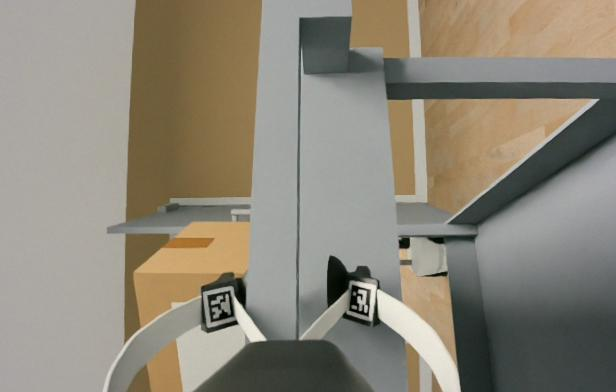

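{"op": "move", "data": {"blocking": false, "r2": {"base":{"translate_m":-0.2},"joints":{"gripper_m":0.141}}}}

{"op": "wait", "data": {"seconds": 2.5}}

{"op": "wait", "data": {"seconds": 0.5}}

{"op": "move", "data": {"blocking": false, "r2": {"base":{"rotate_rad":0.37}}}}

{"op": "wait", "data": {"seconds": 2}}

{"op": "move", "data": {"blocking": false, "r2": {"base":{"strafe_m":-0.23}}}}

{"op": "wait", "data": {"seconds": 3, "cameras": ["r2_head_camera","r2_wrist_camera"]}}

Scene clock: 993.60 s.
move: r2 moving
r1: as last shown
r2.base_odometry: x=-0.561 y=-1.074 heading=-2.311
r2.turned_by_wheels: +0.000
r2.turned_by_imu: +0.000
r2.base_tilt: forward=-0.6 right=+0.1
r2.lidar_m: 0.40 0.38 2.78 2.53 2.57 2.88 2.63 2.67 2.38 2.21 2.23 0.50
r2.base_status: translate_m moving
r2.joint_positions: lift_m=+0.655 arm_m=+0.000 wrist_yaw_rad=+0.001 wrist_pitch_rad=-0.006 wrist_roll_rad=+1.571 gripper_m=+0.050
r2.joint_status: gripper_m moving
r2.measured_speeds: translate_m=-0.121 strafe_m=-0.001 rotate_rad=-0.001 lift_m=+0.000 arm_m=+0.000 wrist_yaw_rad=+0.000 wrist_pitch_rad=+0.000 wrist_roll_rad=+0.000
r2.motor_effort: lift_m=+15(15) arm_m=+4(4) wheel_0=-8(9) wheel_1=-9(9) wheel_2=+13(16)
r2.servo_current: wrist_yaw_rad=52(52) wrist_pitch_rad=46(52) wrist_roll_rad=39(52) gripper_m=78(85)
r2.hand_pose: x=+0.4594 y=-0.0870 z=+0.8351 quat_wxyz=(+0.707, +0.707, -0.002, +0.003)
r2.wrist_depth_mm: - - - 266 - 1808 1229 / - - - 303 324 324 322 / - - - 296 - 1808 496 / - - - 281 290 1618 - / - - 564 267 277 854 - / - - 195 208 190 - - / - - 517 - - - -
pictures: none

Scene clock: 995.17 s.
earlier move: r2 done
r1.base_odometry: x=-1.182 y=+1.252 heading=+2.868
r1.turned_by_wheels: +0.000
r1.turned_by_imu: +0.000
r1.base_tilt: forward=-1.6 right=+1.3
r1.lidar_m: 0.37 0.25 - 0.25 0.25 0.45 3.30 0.88 0.80 2.57 2.81 1.74
r1.base_status: not commanded
r1.joint_positions: lift_m=+0.127 arm_m=+0.000 wrist_yaw_rad=+3.092 wrist_pitch_rad=+0.002 wrist_roll_rad=+0.000 gripper_m=+0.056
r1.joint_status: not commanded
r1.measured_speeds: all 0
r1.motor_effort: lift_m=+19(19) arm_m=+4(4) wheel_0=-4(5) wheel_1=+7(7) wheel_2=-1(1)
r1.servo_current: wrist_yaw_rad=39(72) wrist_pitch_rad=46(46) wrist_roll_rad=72(72) gripper_m=39(46)
r1.hand_pose: x=-0.1129 y=+0.1015 z=+0.3046 quat_wxyz=(+0.025, -0.001, +0.000, +1.000)
r1.wrist_depth_mm: - 137 - - - 410 224 / - 138 - - - 418 229 / 113 138 231 - - 424 230 / 132 147 - - - 421 231 / 1921 - - - - 427 232 / 1182 1229 193 1182 188 364 231 / 842 741 759 809 788 314 229
r2.base_odometry: x=-0.447 y=-0.950 heading=-2.311
r2.turned_by_wheels: +0.000
r2.turned_by_imu: +0.000
r2.base_tilt: forward=-0.6 right=+0.1
r2.lidar_m: 0.54 0.53 2.73 2.53 2.54 2.67 2.45 2.52 2.43 2.22 2.25 0.68
r2.base_status: done
r2.joint_positions: lift_m=+0.655 arm_m=+0.000 wrist_yaw_rad=+0.001 wrist_pitch_rad=-0.001 wrist_roll_rad=+1.571 gripper_m=+0.141
r2.joint_status: all done
r2.measured_speeds: all 0
r2.motor_effort: lift_m=+15(15) arm_m=+4(4) wheel_0=-2(10) wheel_1=-4(9) wheel_2=+1(16)
r2.servo_current: wrist_yaw_rad=46(65) wrist_pitch_rad=39(52) wrist_roll_rad=46(59) gripper_m=46(124)
r2.hand_pose: x=+0.4594 y=-0.0870 z=+0.8338 quat_wxyz=(+0.707, +0.707, +0.000, +0.001)
r2.wrist_depth_mm: - - - - - 1661 1138 / - - - - - 1661 1138 / - - - 480 - 627 484 / - - - 455 - 768 455 / - - 676 430 - - 436 / - - 661 368 211 188 418 / - - 691 - - - -
wait: 1.57 of 2.5 s (r2 has come to rest)
pictures: none

Scene clock: 995.67 s.
r1.base_odometry: x=-1.182 y=+1.252 heading=+2.868
r1.turned_by_wheels: +0.000
r1.turned_by_imu: +0.000
r1.base_tilt: forward=-1.6 right=+1.3
r1.lidar_m: 0.40 0.25 - 0.25 0.25 0.44 3.31 0.88 0.78 2.56 2.82 1.73
r1.base_status: not commanded
r1.joint_positions: lift_m=+0.127 arm_m=+0.000 wrist_yaw_rad=+3.092 wrist_pitch_rad=+0.002 wrist_roll_rad=+0.000 gripper_m=+0.056
r1.joint_status: not commanded
r1.measured_speeds: all 0
r1.motor_effort: lift_m=+19(19) arm_m=+4(4) wheel_0=-4(5) wheel_1=+7(7) wheel_2=-1(1)
r1.servo_current: wrist_yaw_rad=52(72) wrist_pitch_rad=39(46) wrist_roll_rad=39(72) gripper_m=39(46)
r1.hand_pose: x=-0.1129 y=+0.1015 z=+0.3046 quat_wxyz=(+0.025, -0.001, +0.000, +1.000)
r1.wrist_depth_mm: - 138 - - - 407 225 / - 138 - - - 415 229 / 113 138 230 - - 421 229 / 132 147 - - - 427 231 / 1983 - - - - 427 232 / 1182 1205 193 1205 188 366 231 / 854 759 750 809 788 317 229
r2.base_odometry: x=-0.447 y=-0.950 heading=-2.311
r2.turned_by_wheels: +0.000
r2.turned_by_imu: +0.000
r2.base_tilt: forward=-0.7 right=+0.1
r2.lidar_m: 0.51 0.53 2.73 2.49 2.56 2.66 2.45 2.51 2.41 2.23 2.26 0.67
r2.base_status: done
r2.joint_positions: lift_m=+0.655 arm_m=+0.000 wrist_yaw_rad=+0.001 wrist_pitch_rad=-0.001 wrist_roll_rad=+1.571 gripper_m=+0.141
r2.joint_status: all done
r2.measured_speeds: all 0
r2.motor_effort: lift_m=+15(15) arm_m=+4(4) wheel_0=-2(10) wheel_1=-4(9) wheel_2=+1(16)
r2.servo_current: wrist_yaw_rad=39(65) wrist_pitch_rad=39(52) wrist_roll_rad=52(59) gripper_m=52(124)
r2.hand_pose: x=+0.4594 y=-0.0870 z=+0.8338 quat_wxyz=(+0.707, +0.707, +0.000, +0.001)
r2.wrist_depth_mm: - - - - - 1661 1138 / - - - - - 1708 1160 / - - - 480 - 634 484 / - - - 455 - 768 455 / - - 676 433 - - 436 / - - 676 368 212 188 418 / - - 699 - - - -
wait: 0.50 s; at rest by 0.27 s
pictures: none

Scene clock: 996.17 s.
move: r2 moving
r1: as last shown
r2.base_odometry: x=-0.447 y=-0.950 heading=-2.069
r2.turned_by_wheels: +0.242
r2.turned_by_imu: +0.236
r2.base_tilt: forward=-0.7 right=+0.1
r2.lidar_m: 0.54 3.21 2.56 2.51 2.74 2.50 2.47 2.68 2.25 2.22 2.42 0.60
r2.base_status: rotate_rad moving
r2.joint_positions: lift_m=+0.655 arm_m=+0.000 wrist_yaw_rad=+0.001 wrist_pitch_rad=-0.001 wrist_roll_rad=+1.571 gripper_m=+0.141
r2.joint_status: not commanded
r2.measured_speeds: translate_m=+0.000 strafe_m=+0.000 rotate_rad=+0.755 lift_m=+0.000 arm_m=+0.000 wrist_yaw_rad=+0.000 wrist_pitch_rad=+0.000 wrist_roll_rad=+0.000
r2.motor_effort: lift_m=+15(15) arm_m=+4(4) wheel_0=-5(10) wheel_1=-6(11) wheel_2=-7(11)
r2.servo_current: wrist_yaw_rad=52(52) wrist_pitch_rad=39(46) wrist_roll_rad=39(52) gripper_m=52(59)
r2.hand_pose: x=+0.4594 y=-0.0870 z=+0.8338 quat_wxyz=(+0.707, +0.707, +0.000, +0.001)
r2.wrist_depth_mm: - - - 421 - 1756 421 / - - - 410 - 732 413 / - - 683 404 - - 402 / - - 661 399 - - 397 / - - 707 389 - - - / - - 741 382 200 202 - / - - - - 382 384 382
pictures: none

Scene clock: 996.83 s.
earlier move: r2 done
r1.base_odometry: x=-1.182 y=+1.252 heading=+2.868
r1.turned_by_wheels: +0.000
r1.turned_by_imu: +0.000
r1.base_tilt: forward=-1.6 right=+1.3
r1.lidar_m: 0.39 0.25 - 0.25 0.25 0.45 3.33 0.87 0.79 2.56 2.80 1.74
r1.base_status: not commanded
r1.joint_positions: lift_m=+0.127 arm_m=+0.000 wrist_yaw_rad=+3.092 wrist_pitch_rad=+0.002 wrist_roll_rad=+0.000 gripper_m=+0.056
r1.joint_status: not commanded
r1.measured_speeds: all 0
r1.motor_effort: lift_m=+19(19) arm_m=+4(5) wheel_0=-5(5) wheel_1=+7(7) wheel_2=-1(1)
r1.servo_current: wrist_yaw_rad=59(65) wrist_pitch_rad=39(52) wrist_roll_rad=52(72) gripper_m=39(52)
r1.hand_pose: x=-0.1129 y=+0.1015 z=+0.3046 quat_wxyz=(+0.025, -0.001, +0.000, +1.000)
r1.wrist_depth_mm: - 137 - - - 410 224 / - 138 - - - 415 228 / 113 138 229 - - 421 230 / 132 148 - - - 421 233 / 1921 - - - - 427 231 / 1205 1205 193 1205 187 366 231 / 842 750 750 798 788 319 229
r2.base_odometry: x=-0.447 y=-0.950 heading=-1.942
r2.turned_by_wheels: +0.127
r2.turned_by_imu: +0.124
r2.base_tilt: forward=-0.6 right=+0.0
r2.lidar_m: 0.54 2.94 2.54 2.51 2.90 2.47 2.45 2.59 2.22 2.23 2.59 0.56
r2.base_status: done
r2.joint_positions: lift_m=+0.655 arm_m=+0.000 wrist_yaw_rad=+0.001 wrist_pitch_rad=-0.001 wrist_roll_rad=+1.571 gripper_m=+0.141
r2.joint_status: not commanded
r2.measured_speeds: all 0
r2.motor_effort: lift_m=+15(15) arm_m=+4(4) wheel_0=-3(10) wheel_1=-2(11) wheel_2=-5(11)
r2.servo_current: wrist_yaw_rad=46(52) wrist_pitch_rad=33(46) wrist_roll_rad=52(52) gripper_m=52(59)
r2.hand_pose: x=+0.4594 y=-0.0870 z=+0.8338 quat_wxyz=(+0.707, +0.707, +0.000, +0.001)
r2.wrist_depth_mm: - - - 364 - - - / - - 597 366 - - - / - - 661 366 - - - / - - 723 368 - - - / - - - 370 379 375 379 / - - - 314 - 1397 1160 / - - - - - 1863 1160
wait: 0.67 of 2 s (r2 has come to rest)
pictures: none

Scene clock: 997.33 s.
move: r2 moving
r1: as last shown
r2.base_odometry: x=-0.481 y=-0.937 heading=-1.942
r2.turned_by_wheels: +0.000
r2.turned_by_imu: +0.000
r2.base_tilt: forward=-0.7 right=+0.1
r2.lidar_m: 0.53 2.98 2.57 2.53 2.88 2.46 2.48 2.55 2.19 2.19 2.52 0.55
r2.base_status: strafe_m moving
r2.joint_positions: lift_m=+0.655 arm_m=+0.000 wrist_yaw_rad=+0.001 wrist_pitch_rad=-0.001 wrist_roll_rad=+1.571 gripper_m=+0.141
r2.joint_status: not commanded
r2.measured_speeds: translate_m=+0.000 strafe_m=-0.141 rotate_rad=-0.002 lift_m=+0.000 arm_m=+0.000 wrist_yaw_rad=+0.000 wrist_pitch_rad=+0.000 wrist_roll_rad=+0.000
r2.motor_effort: lift_m=+15(15) arm_m=+4(4) wheel_0=+11(11) wheel_1=-9(12) wheel_2=+0(5)
r2.servo_current: wrist_yaw_rad=52(65) wrist_pitch_rad=39(46) wrist_roll_rad=46(52) gripper_m=46(52)
r2.hand_pose: x=+0.4594 y=-0.0870 z=+0.8338 quat_wxyz=(+0.707, +0.707, +0.000, +0.001)
r2.wrist_depth_mm: - - - 364 - - - / - - 603 364 - - - / - - 634 364 - - - / - - 699 368 - - - / - - - 373 - 397 - / - - - 312 379 379 1098 / - - - - - 1863 1160
pictures: none

Scene clock: 998.90 s.
earlier move: r2 done
r1.base_odometry: x=-1.182 y=+1.252 heading=+2.868
r1.turned_by_wheels: +0.000
r1.turned_by_imu: +0.000
r1.base_tilt: forward=-1.6 right=+1.3
r1.lidar_m: 0.38 0.25 - 0.25 0.25 0.45 3.33 0.85 0.80 2.57 2.82 1.74
r1.base_status: not commanded
r1.joint_positions: lift_m=+0.127 arm_m=+0.000 wrist_yaw_rad=+3.092 wrist_pitch_rad=+0.002 wrist_roll_rad=+0.000 gripper_m=+0.056
r1.joint_status: not commanded
r1.measured_speeds: all 0
r1.motor_effort: lift_m=+19(19) arm_m=+4(4) wheel_0=-5(5) wheel_1=+7(7) wheel_2=-1(1)
r1.servo_current: wrist_yaw_rad=46(65) wrist_pitch_rad=39(52) wrist_roll_rad=39(65) gripper_m=39(52)
r1.hand_pose: x=-0.1129 y=+0.1015 z=+0.3046 quat_wxyz=(+0.025, -0.001, +0.000, +1.000)
r1.wrist_depth_mm: - 138 - - - 407 225 / - 138 - - - 413 229 / 113 138 230 - - 424 230 / 132 147 - - - 427 233 / 1983 - - - - 430 232 / 1182 1182 195 1182 187 366 231 / 842 750 759 798 798 317 229
r2.base_odometry: x=-0.661 y=-0.866 heading=-1.942
r2.turned_by_wheels: +0.000
r2.turned_by_imu: +0.000
r2.base_tilt: forward=-0.7 right=+0.1
r2.lidar_m: 0.52 0.55 2.75 2.73 2.95 2.54 2.53 2.36 2.01 2.00 2.32 0.56
r2.base_status: done
r2.joint_positions: lift_m=+0.655 arm_m=+0.000 wrist_yaw_rad=+0.001 wrist_pitch_rad=-0.001 wrist_roll_rad=+1.571 gripper_m=+0.141
r2.joint_status: not commanded
r2.measured_speeds: all 0
r2.motor_effort: lift_m=+15(15) arm_m=+4(4) wheel_0=+2(13) wheel_1=-2(12) wheel_2=+0(5)
r2.servo_current: wrist_yaw_rad=39(65) wrist_pitch_rad=46(46) wrist_roll_rad=46(72) gripper_m=46(59)
r2.hand_pose: x=+0.4594 y=-0.0870 z=+0.8338 quat_wxyz=(+0.707, +0.707, +0.000, +0.001)
r2.wrist_depth_mm: - - - - - 1618 1138 / - - - 357 384 387 384 / - - 759 366 - - - / - - 615 368 - - - / - - 640 366 - - - / - - 683 368 211 185 - / - - - - - - -
wait: 1.57 of 3 s (r2 has come to rest)
Images, in order (width x height): r2_head_camera 420x560, r2_wrist_camera 616x392.

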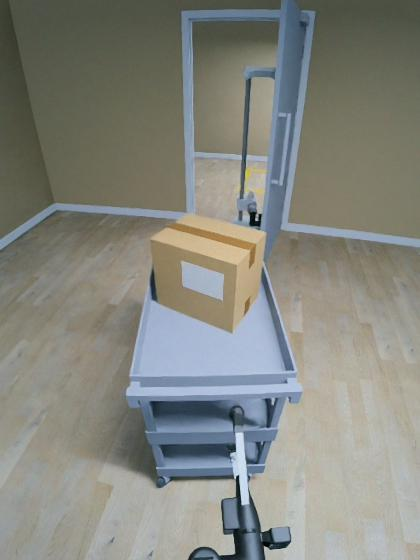

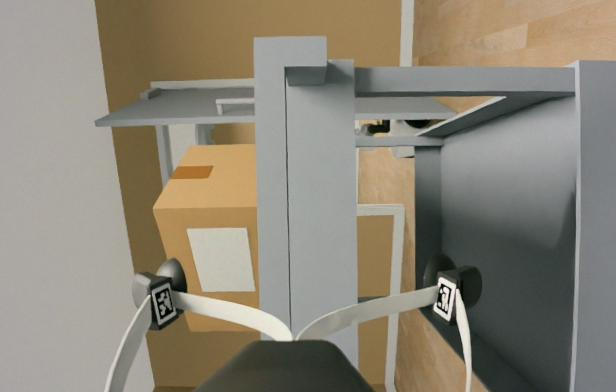

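{"op": "move", "data": {"blocking": false, "r2": {"base":{"translate_m":0.1,"strafe_m":0.055},"pace":"slow","contact_limits":{"translate_m":0.3}}}}

{"op": "wait", "data": {"seconds": 3}}

{"op": "move", "data": {"blocking": false, "r2": {"base":{"translate_m":0.08},"pace":"slow","contact_limits":{"translate_m":0.1}}}}

{"op": "wait", "data": {"seconds": 3}}

{"op": "move", "data": {"blocking": false, "r2": {"joints":{"gripper_m":0.03}}}}

{"op": "wait", "data": {"seconds": 2}}

{"op": "move", "data": {"blocking": false, "r2": {"base":{"translate_m":0.5},"pace":"slow"}}}

{"op": "wait", "data": {"seconds": 7, "cameras": ["r2_head_camera","r2_wrist_camera"]}}

Scene clock: 1008.07 s.
move: r2 moving
r1: as last shown
r2.base_odometry: x=-0.659 y=-0.880 heading=-1.942
r2.turned_by_wheels: +0.000
r2.turned_by_imu: +0.001
r2.base_tilt: forward=-0.6 right=+0.1
r2.lidar_m: 0.51 0.55 2.74 2.72 2.92 2.54 2.53 2.36 2.00 2.00 2.32 0.54
r2.base_status: translate_m moving; strafe_m moving
r2.joint_positions: lift_m=+0.655 arm_m=+0.000 wrist_yaw_rad=+0.001 wrist_pitch_rad=-0.001 wrist_roll_rad=+1.571 gripper_m=+0.141
r2.joint_status: not commanded
r2.measured_speeds: translate_m=+0.048 strafe_m=+0.027 rotate_rad=-0.003 lift_m=+0.000 arm_m=+0.000 wrist_yaw_rad=+0.000 wrist_pitch_rad=+0.000 wrist_roll_rad=+0.000
r2.motor_effort: lift_m=+15(15) arm_m=+4(4) wheel_0=+4(7) wheel_1=+8(8) wheel_2=-9(9)
r2.servo_current: wrist_yaw_rad=33(52) wrist_pitch_rad=46(46) wrist_roll_rad=46(65) gripper_m=59(59)
r2.contact_limits: translate_m 0.3
r2.hand_pose: x=+0.4594 y=-0.0870 z=+0.8338 quat_wxyz=(+0.707, +0.707, +0.000, +0.001)
r2.wrist_depth_mm: - - - 351 - 1708 1138 / - - - 349 364 364 357 / - - 732 355 - - - / - - 591 355 - - - / - - 615 357 - - - / - - 676 355 357 186 - / - - - - - - -
pictures: none

Scene clock: 1009.87 s.
earlier move: r2 done
r1.base_odometry: x=-1.182 y=+1.252 heading=+2.868
r1.turned_by_wheels: +0.000
r1.turned_by_imu: +0.000
r1.base_tilt: forward=-1.6 right=+1.3
r1.lidar_m: 0.39 0.25 - 0.25 0.25 0.46 3.33 0.87 0.81 2.56 2.80 1.74
r1.base_status: not commanded
r1.joint_positions: lift_m=+0.127 arm_m=+0.000 wrist_yaw_rad=+3.092 wrist_pitch_rad=+0.002 wrist_roll_rad=+0.000 gripper_m=+0.056
r1.joint_status: not commanded
r1.measured_speeds: all 0
r1.motor_effort: lift_m=+19(19) arm_m=+4(4) wheel_0=-4(5) wheel_1=+7(7) wheel_2=-1(1)
r1.servo_current: wrist_yaw_rad=46(72) wrist_pitch_rad=33(52) wrist_roll_rad=59(72) gripper_m=39(46)
r1.hand_pose: x=-0.1129 y=+0.1015 z=+0.3046 quat_wxyz=(+0.025, -0.001, +0.000, +1.000)
r1.wrist_depth_mm: - 137 - - - 410 224 / - 138 - - - 415 229 / 113 138 229 - - 424 229 / 132 147 - - - 427 231 / 1983 - - - - 427 231 / 1182 1205 193 1205 187 368 231 / 854 759 750 788 778 315 229
r2.base_odometry: x=-0.646 y=-0.979 heading=-1.942
r2.turned_by_wheels: +0.000
r2.turned_by_imu: +0.001
r2.base_tilt: forward=-0.7 right=+0.1
r2.lidar_m: 0.42 0.46 2.70 2.68 3.04 2.61 2.60 2.45 2.09 2.07 2.41 0.47
r2.base_status: done
r2.joint_positions: lift_m=+0.655 arm_m=+0.000 wrist_yaw_rad=+0.001 wrist_pitch_rad=-0.001 wrist_roll_rad=+1.571 gripper_m=+0.141
r2.joint_status: not commanded
r2.measured_speeds: all 0
r2.motor_effort: lift_m=+15(15) arm_m=+4(4) wheel_0=+3(8) wheel_1=+6(10) wheel_2=-5(10)
r2.servo_current: wrist_yaw_rad=52(65) wrist_pitch_rad=46(46) wrist_roll_rad=46(65) gripper_m=52(59)
r2.contact_limits: translate_m 0.3
r2.hand_pose: x=+0.4594 y=-0.0870 z=+0.8338 quat_wxyz=(+0.707, +0.707, +0.000, +0.001)
r2.wrist_depth_mm: - - - 264 - 1618 - / - - - 265 - 1618 - / - - 504 266 - 854 - / - 525 492 268 866 854 - / - - 549 270 878 854 - / - - 211 211 211 187 - / - - - - - 1863 -
wait: 1.80 of 3 s (r2 has come to rest)
pictures: none

Scene clock: 1010.37 s.
move: r2 moving
r1: as last shown
r2.base_odometry: x=-0.651 y=-0.991 heading=-1.941
r2.turned_by_wheels: +0.000
r2.turned_by_imu: +0.000
r2.base_tilt: forward=-0.7 right=+0.0
r2.lidar_m: 0.43 0.45 2.65 2.63 3.03 2.62 2.61 2.44 2.08 2.09 2.42 0.45
r2.base_status: translate_m moving
r2.joint_positions: lift_m=+0.655 arm_m=+0.000 wrist_yaw_rad=+0.001 wrist_pitch_rad=-0.001 wrist_roll_rad=+1.571 gripper_m=+0.141
r2.joint_status: not commanded
r2.measured_speeds: translate_m=+0.049 strafe_m=+0.000 rotate_rad=+0.000 lift_m=+0.000 arm_m=+0.000 wrist_yaw_rad=+0.000 wrist_pitch_rad=+0.000 wrist_roll_rad=+0.000
r2.motor_effort: lift_m=+15(15) arm_m=+4(4) wheel_0=+11(11) wheel_1=+5(7) wheel_2=-10(11)
r2.servo_current: wrist_yaw_rad=52(52) wrist_pitch_rad=39(46) wrist_roll_rad=46(52) gripper_m=46(59)
r2.contact_limits: translate_m 0.1
r2.hand_pose: x=+0.4594 y=-0.0870 z=+0.8338 quat_wxyz=(+0.707, +0.707, +0.000, +0.001)
r2.wrist_depth_mm: - - - 254 - 1661 - / - - - 254 - 1661 - / - - 492 256 854 842 - / - 517 480 256 - 854 - / - - 525 258 854 842 - / - - 200 258 258 187 - / - - - - - 1863 -
pictures: none

Scene clock: 1011.93 s.
earlier move: r2 done
r1.base_odometry: x=-1.182 y=+1.252 heading=+2.868
r1.turned_by_wheels: +0.000
r1.turned_by_imu: +0.000
r1.base_tilt: forward=-1.6 right=+1.3
r1.lidar_m: 0.40 0.25 - 0.25 0.25 0.47 3.31 0.88 0.80 2.56 2.80 1.68
r1.base_status: not commanded
r1.joint_positions: lift_m=+0.127 arm_m=+0.000 wrist_yaw_rad=+3.092 wrist_pitch_rad=+0.002 wrist_roll_rad=+0.000 gripper_m=+0.056
r1.joint_status: not commanded
r1.measured_speeds: all 0
r1.motor_effort: lift_m=+19(19) arm_m=+4(4) wheel_0=-5(5) wheel_1=+7(7) wheel_2=-1(1)
r1.servo_current: wrist_yaw_rad=46(72) wrist_pitch_rad=39(52) wrist_roll_rad=46(72) gripper_m=39(52)
r1.hand_pose: x=-0.1129 y=+0.1015 z=+0.3046 quat_wxyz=(+0.025, -0.001, +0.000, +1.000)
r1.wrist_depth_mm: - 137 - - - 410 225 / - 138 - - - 410 229 / 113 139 230 - - 424 230 / 132 147 - - - 427 231 / 1983 - - - - 427 232 / 1205 1205 193 1160 187 366 230 / 854 750 750 809 788 314 230
r2.base_odometry: x=-0.675 y=-1.053 heading=-1.941
r2.turned_by_wheels: +0.000
r2.turned_by_imu: +0.000
r2.base_tilt: forward=-0.6 right=+0.1
r2.lidar_m: 0.39 3.09 2.65 2.62 3.09 2.69 2.67 2.44 2.12 2.09 2.41 0.43
r2.base_status: done
r2.joint_positions: lift_m=+0.655 arm_m=+0.000 wrist_yaw_rad=-0.001 wrist_pitch_rad=-0.001 wrist_roll_rad=+1.571 gripper_m=+0.141
r2.joint_status: not commanded
r2.measured_speeds: all 0
r2.motor_effort: lift_m=+15(15) arm_m=+4(4) wheel_0=+3(11) wheel_1=+5(8) wheel_2=-6(11)
r2.servo_current: wrist_yaw_rad=46(65) wrist_pitch_rad=39(46) wrist_roll_rad=46(59) gripper_m=52(59)
r2.contact_limits: translate_m 0.1
r2.hand_pose: x=+0.4592 y=-0.0877 z=+0.8338 quat_wxyz=(+0.707, +0.707, -0.001, +0.000)
r2.wrist_depth_mm: - - - 245 - 1618 - / - - 661 246 - 732 - / - - 466 246 842 - - / - 500 480 245 842 - - / - - 517 244 244 - - / - - 184 243 212 188 - / - - - - - 1808 -
wait: 1.57 of 3 s (r2 has come to rest)
pictures: none

Scene clock: 1012.43 s.
move: r2 moving
r1: as last shown
r1.wrist_depth_mm: - 138 - - - 410 225 / - 138 - - - 415 229 / 113 138 232 - - 421 229 / 132 147 - - - 427 231 / - - - - - 424 231 / 1205 1205 195 1229 188 366 231 / 842 741 750 798 788 315 229
r2.base_odometry: x=-0.675 y=-1.053 heading=-1.941
r2.turned_by_wheels: +0.000
r2.turned_by_imu: +0.000
r2.base_tilt: forward=-0.7 right=+0.1
r2.lidar_m: 0.38 3.08 2.65 2.63 3.03 2.68 2.68 2.44 2.11 2.09 2.43 0.44
r2.base_status: not commanded
r2.joint_positions: lift_m=+0.655 arm_m=+0.000 wrist_yaw_rad=-0.001 wrist_pitch_rad=-0.001 wrist_roll_rad=+1.571 gripper_m=+0.129
r2.joint_status: gripper_m moving
r2.measured_speeds: all 0
r2.motor_effort: lift_m=+15(15) arm_m=+4(4) wheel_0=+3(3) wheel_1=+6(6) wheel_2=-6(7)
r2.servo_current: wrist_yaw_rad=46(59) wrist_pitch_rad=46(46) wrist_roll_rad=46(52) gripper_m=98(98)
r2.contact_limits: translate_m 0.1
r2.hand_pose: x=+0.4592 y=-0.0877 z=+0.8338 quat_wxyz=(+0.707, +0.707, -0.001, +0.000)
r2.wrist_depth_mm: - - - 246 - 1618 - / - - 668 246 - 741 - / - - 466 245 842 - - / - 500 480 244 854 - - / - - 521 244 244 - - / - - 184 244 196 - - / - - - - - 1808 -
pictures: none

Scene clock: 1014.00 s.
earlier move: r2 done
r1.base_odometry: x=-1.182 y=+1.252 heading=+2.868
r1.turned_by_wheels: +0.000
r1.turned_by_imu: +0.000
r1.base_tilt: forward=-1.6 right=+1.3
r1.lidar_m: 0.37 0.25 - 0.25 0.25 0.44 3.31 0.90 0.79 2.58 2.82 1.71
r1.base_status: not commanded
r1.joint_positions: lift_m=+0.127 arm_m=+0.000 wrist_yaw_rad=+3.092 wrist_pitch_rad=+0.002 wrist_roll_rad=+0.000 gripper_m=+0.056
r1.joint_status: not commanded
r1.measured_speeds: all 0
r1.motor_effort: lift_m=+19(19) arm_m=+4(4) wheel_0=-4(5) wheel_1=+7(7) wheel_2=-1(1)
r1.servo_current: wrist_yaw_rad=59(65) wrist_pitch_rad=39(46) wrist_roll_rad=39(72) gripper_m=39(46)
r1.hand_pose: x=-0.1129 y=+0.1015 z=+0.3046 quat_wxyz=(+0.025, -0.001, +0.000, +1.000)
r1.wrist_depth_mm: - 138 - - - 410 225 / - 138 - - - 413 229 / 113 138 230 - - 421 230 / 132 147 - - - 424 232 / 1983 - - - - 427 232 / 1182 1182 193 1205 186 368 230 / 854 750 750 798 798 317 229
r2.base_odometry: x=-0.675 y=-1.054 heading=-1.941
r2.turned_by_wheels: +0.000
r2.turned_by_imu: +0.000
r2.base_tilt: forward=-0.6 right=+0.0
r2.lidar_m: 0.41 3.08 2.66 2.66 3.05 2.69 2.70 2.45 2.11 2.10 2.42 0.45
r2.base_status: not commanded
r2.joint_positions: lift_m=+0.655 arm_m=+0.000 wrist_yaw_rad=-0.001 wrist_pitch_rad=-0.003 wrist_roll_rad=+1.571 gripper_m=+0.031
r2.joint_status: all done
r2.measured_speeds: all 0
r2.motor_effort: lift_m=+15(15) arm_m=+4(4) wheel_0=+0(3) wheel_1=+3(6) wheel_2=-1(7)
r2.servo_current: wrist_yaw_rad=52(59) wrist_pitch_rad=39(46) wrist_roll_rad=39(59) gripper_m=72(215)
r2.contact_limits: translate_m 0.1
r2.hand_pose: x=+0.4592 y=-0.0877 z=+0.8342 quat_wxyz=(+0.707, +0.707, -0.001, +0.000)
r2.wrist_depth_mm: - - - 245 245 1756 484 / - - - 244 244 1756 - / - - 492 244 243 - - / - - 488 244 245 831 - / - - 535 243 243 - - / - - 186 185 188 - - / - - - - - 1808 500
wait: 1.57 of 2 s (r2 has come to rest)
pictures: none

Scene clock: 1014.50 s.
move: r2 moving
r1: as last shown
r2.base_odometry: x=-0.680 y=-1.065 heading=-1.942
r2.turned_by_wheels: +0.000
r2.turned_by_imu: +0.000
r2.base_tilt: forward=-0.7 right=+0.1
r2.lidar_m: 0.40 3.11 2.66 2.66 3.07 2.69 2.70 2.46 2.10 2.10 2.43 0.43
r2.base_status: translate_m moving
r2.joint_positions: lift_m=+0.655 arm_m=+0.000 wrist_yaw_rad=-0.001 wrist_pitch_rad=-0.003 wrist_roll_rad=+1.571 gripper_m=+0.031
r2.joint_status: not commanded
r2.measured_speeds: translate_m=+0.048 strafe_m=+0.000 rotate_rad=-0.001 lift_m=+0.000 arm_m=+0.000 wrist_yaw_rad=-0.005 wrist_pitch_rad=+0.000 wrist_roll_rad=+0.000
r2.motor_effort: lift_m=+15(15) arm_m=+4(4) wheel_0=+6(8) wheel_1=+5(8) wheel_2=-12(14)
r2.servo_current: wrist_yaw_rad=52(52) wrist_pitch_rad=46(46) wrist_roll_rad=46(59) gripper_m=65(72)
r2.hand_pose: x=+0.4592 y=-0.0878 z=+0.8342 quat_wxyz=(+0.707, +0.707, -0.001, +0.000)
r2.wrist_depth_mm: - - - 246 245 1708 - / - - - 246 245 1618 - / - - 496 244 243 831 - / - - 488 244 243 831 - / - - 535 243 242 788 - / - - 187 185 187 - - / - - - - - 1808 508
pictures: none

Scene clock: 1020.27 s.
earlier move: r2 done
r1.base_odometry: x=-1.182 y=+1.252 heading=+2.868
r1.turned_by_wheels: +0.000
r1.turned_by_imu: +0.000
r1.base_tilt: forward=-1.6 right=+1.3
r1.lidar_m: 0.40 0.25 - 0.25 0.25 0.45 3.32 0.91 0.80 2.56 2.80 1.15
r1.base_status: not commanded
r1.joint_positions: lift_m=+0.127 arm_m=+0.000 wrist_yaw_rad=+3.092 wrist_pitch_rad=+0.002 wrist_roll_rad=+0.000 gripper_m=+0.056
r1.joint_status: not commanded
r1.measured_speeds: all 0
r1.motor_effort: lift_m=+19(19) arm_m=+4(5) wheel_0=-4(5) wheel_1=+7(7) wheel_2=-1(1)
r1.servo_current: wrist_yaw_rad=39(72) wrist_pitch_rad=33(52) wrist_roll_rad=52(72) gripper_m=39(52)
r1.hand_pose: x=-0.1129 y=+0.1015 z=+0.3046 quat_wxyz=(+0.025, -0.001, +0.000, +1.000)
r1.wrist_depth_mm: - 137 - - - 407 226 / - 138 - - - 415 229 / 113 138 230 - - 418 230 / 132 147 - - - 430 231 / 1983 - - - - 430 233 / 1205 1182 193 1205 187 368 231 / 854 759 750 798 788 315 230
r2.base_odometry: x=-0.856 y=-1.519 heading=-1.942
r2.turned_by_wheels: +0.000
r2.turned_by_imu: -0.001
r2.base_tilt: forward=-0.7 right=+0.1
r2.lidar_m: 0.38 2.99 2.52 2.53 2.92 3.16 3.17 2.62 2.22 2.23 2.58 0.45
r2.base_status: done
r2.joint_positions: lift_m=+0.655 arm_m=+0.000 wrist_yaw_rad=-0.002 wrist_pitch_rad=-0.003 wrist_roll_rad=+1.571 gripper_m=+0.031
r2.joint_status: not commanded
r2.measured_speeds: all 0
r2.motor_effort: lift_m=+15(15) arm_m=+4(4) wheel_0=+2(9) wheel_1=+5(8) wheel_2=-8(14)
r2.servo_current: wrist_yaw_rad=52(59) wrist_pitch_rad=39(52) wrist_roll_rad=46(65) gripper_m=65(72)
r2.hand_pose: x=+0.4591 y=-0.0879 z=+0.8342 quat_wxyz=(+0.707, +0.707, -0.001, +0.000)
r2.wrist_depth_mm: - - - 252 - 1708 1182 / - - - 248 250 732 - / - - 521 248 248 842 - / - - 488 246 245 768 - / - - 521 244 244 - - / - - 187 185 188 - - / - - - - - 1808 -
wait: 5.77 of 7 s (r2 has come to rest)
Images, in order (width x height): r2_head_camera 420x560, r2_wrist_camera 616x392.

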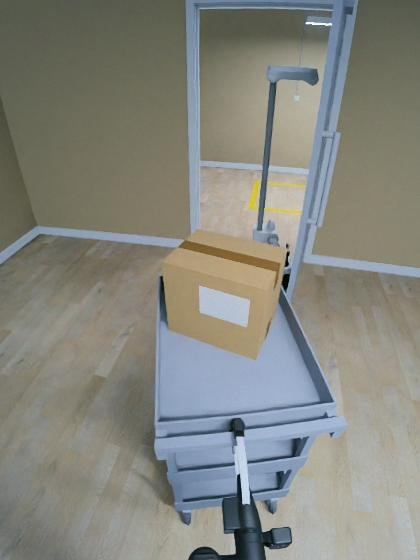

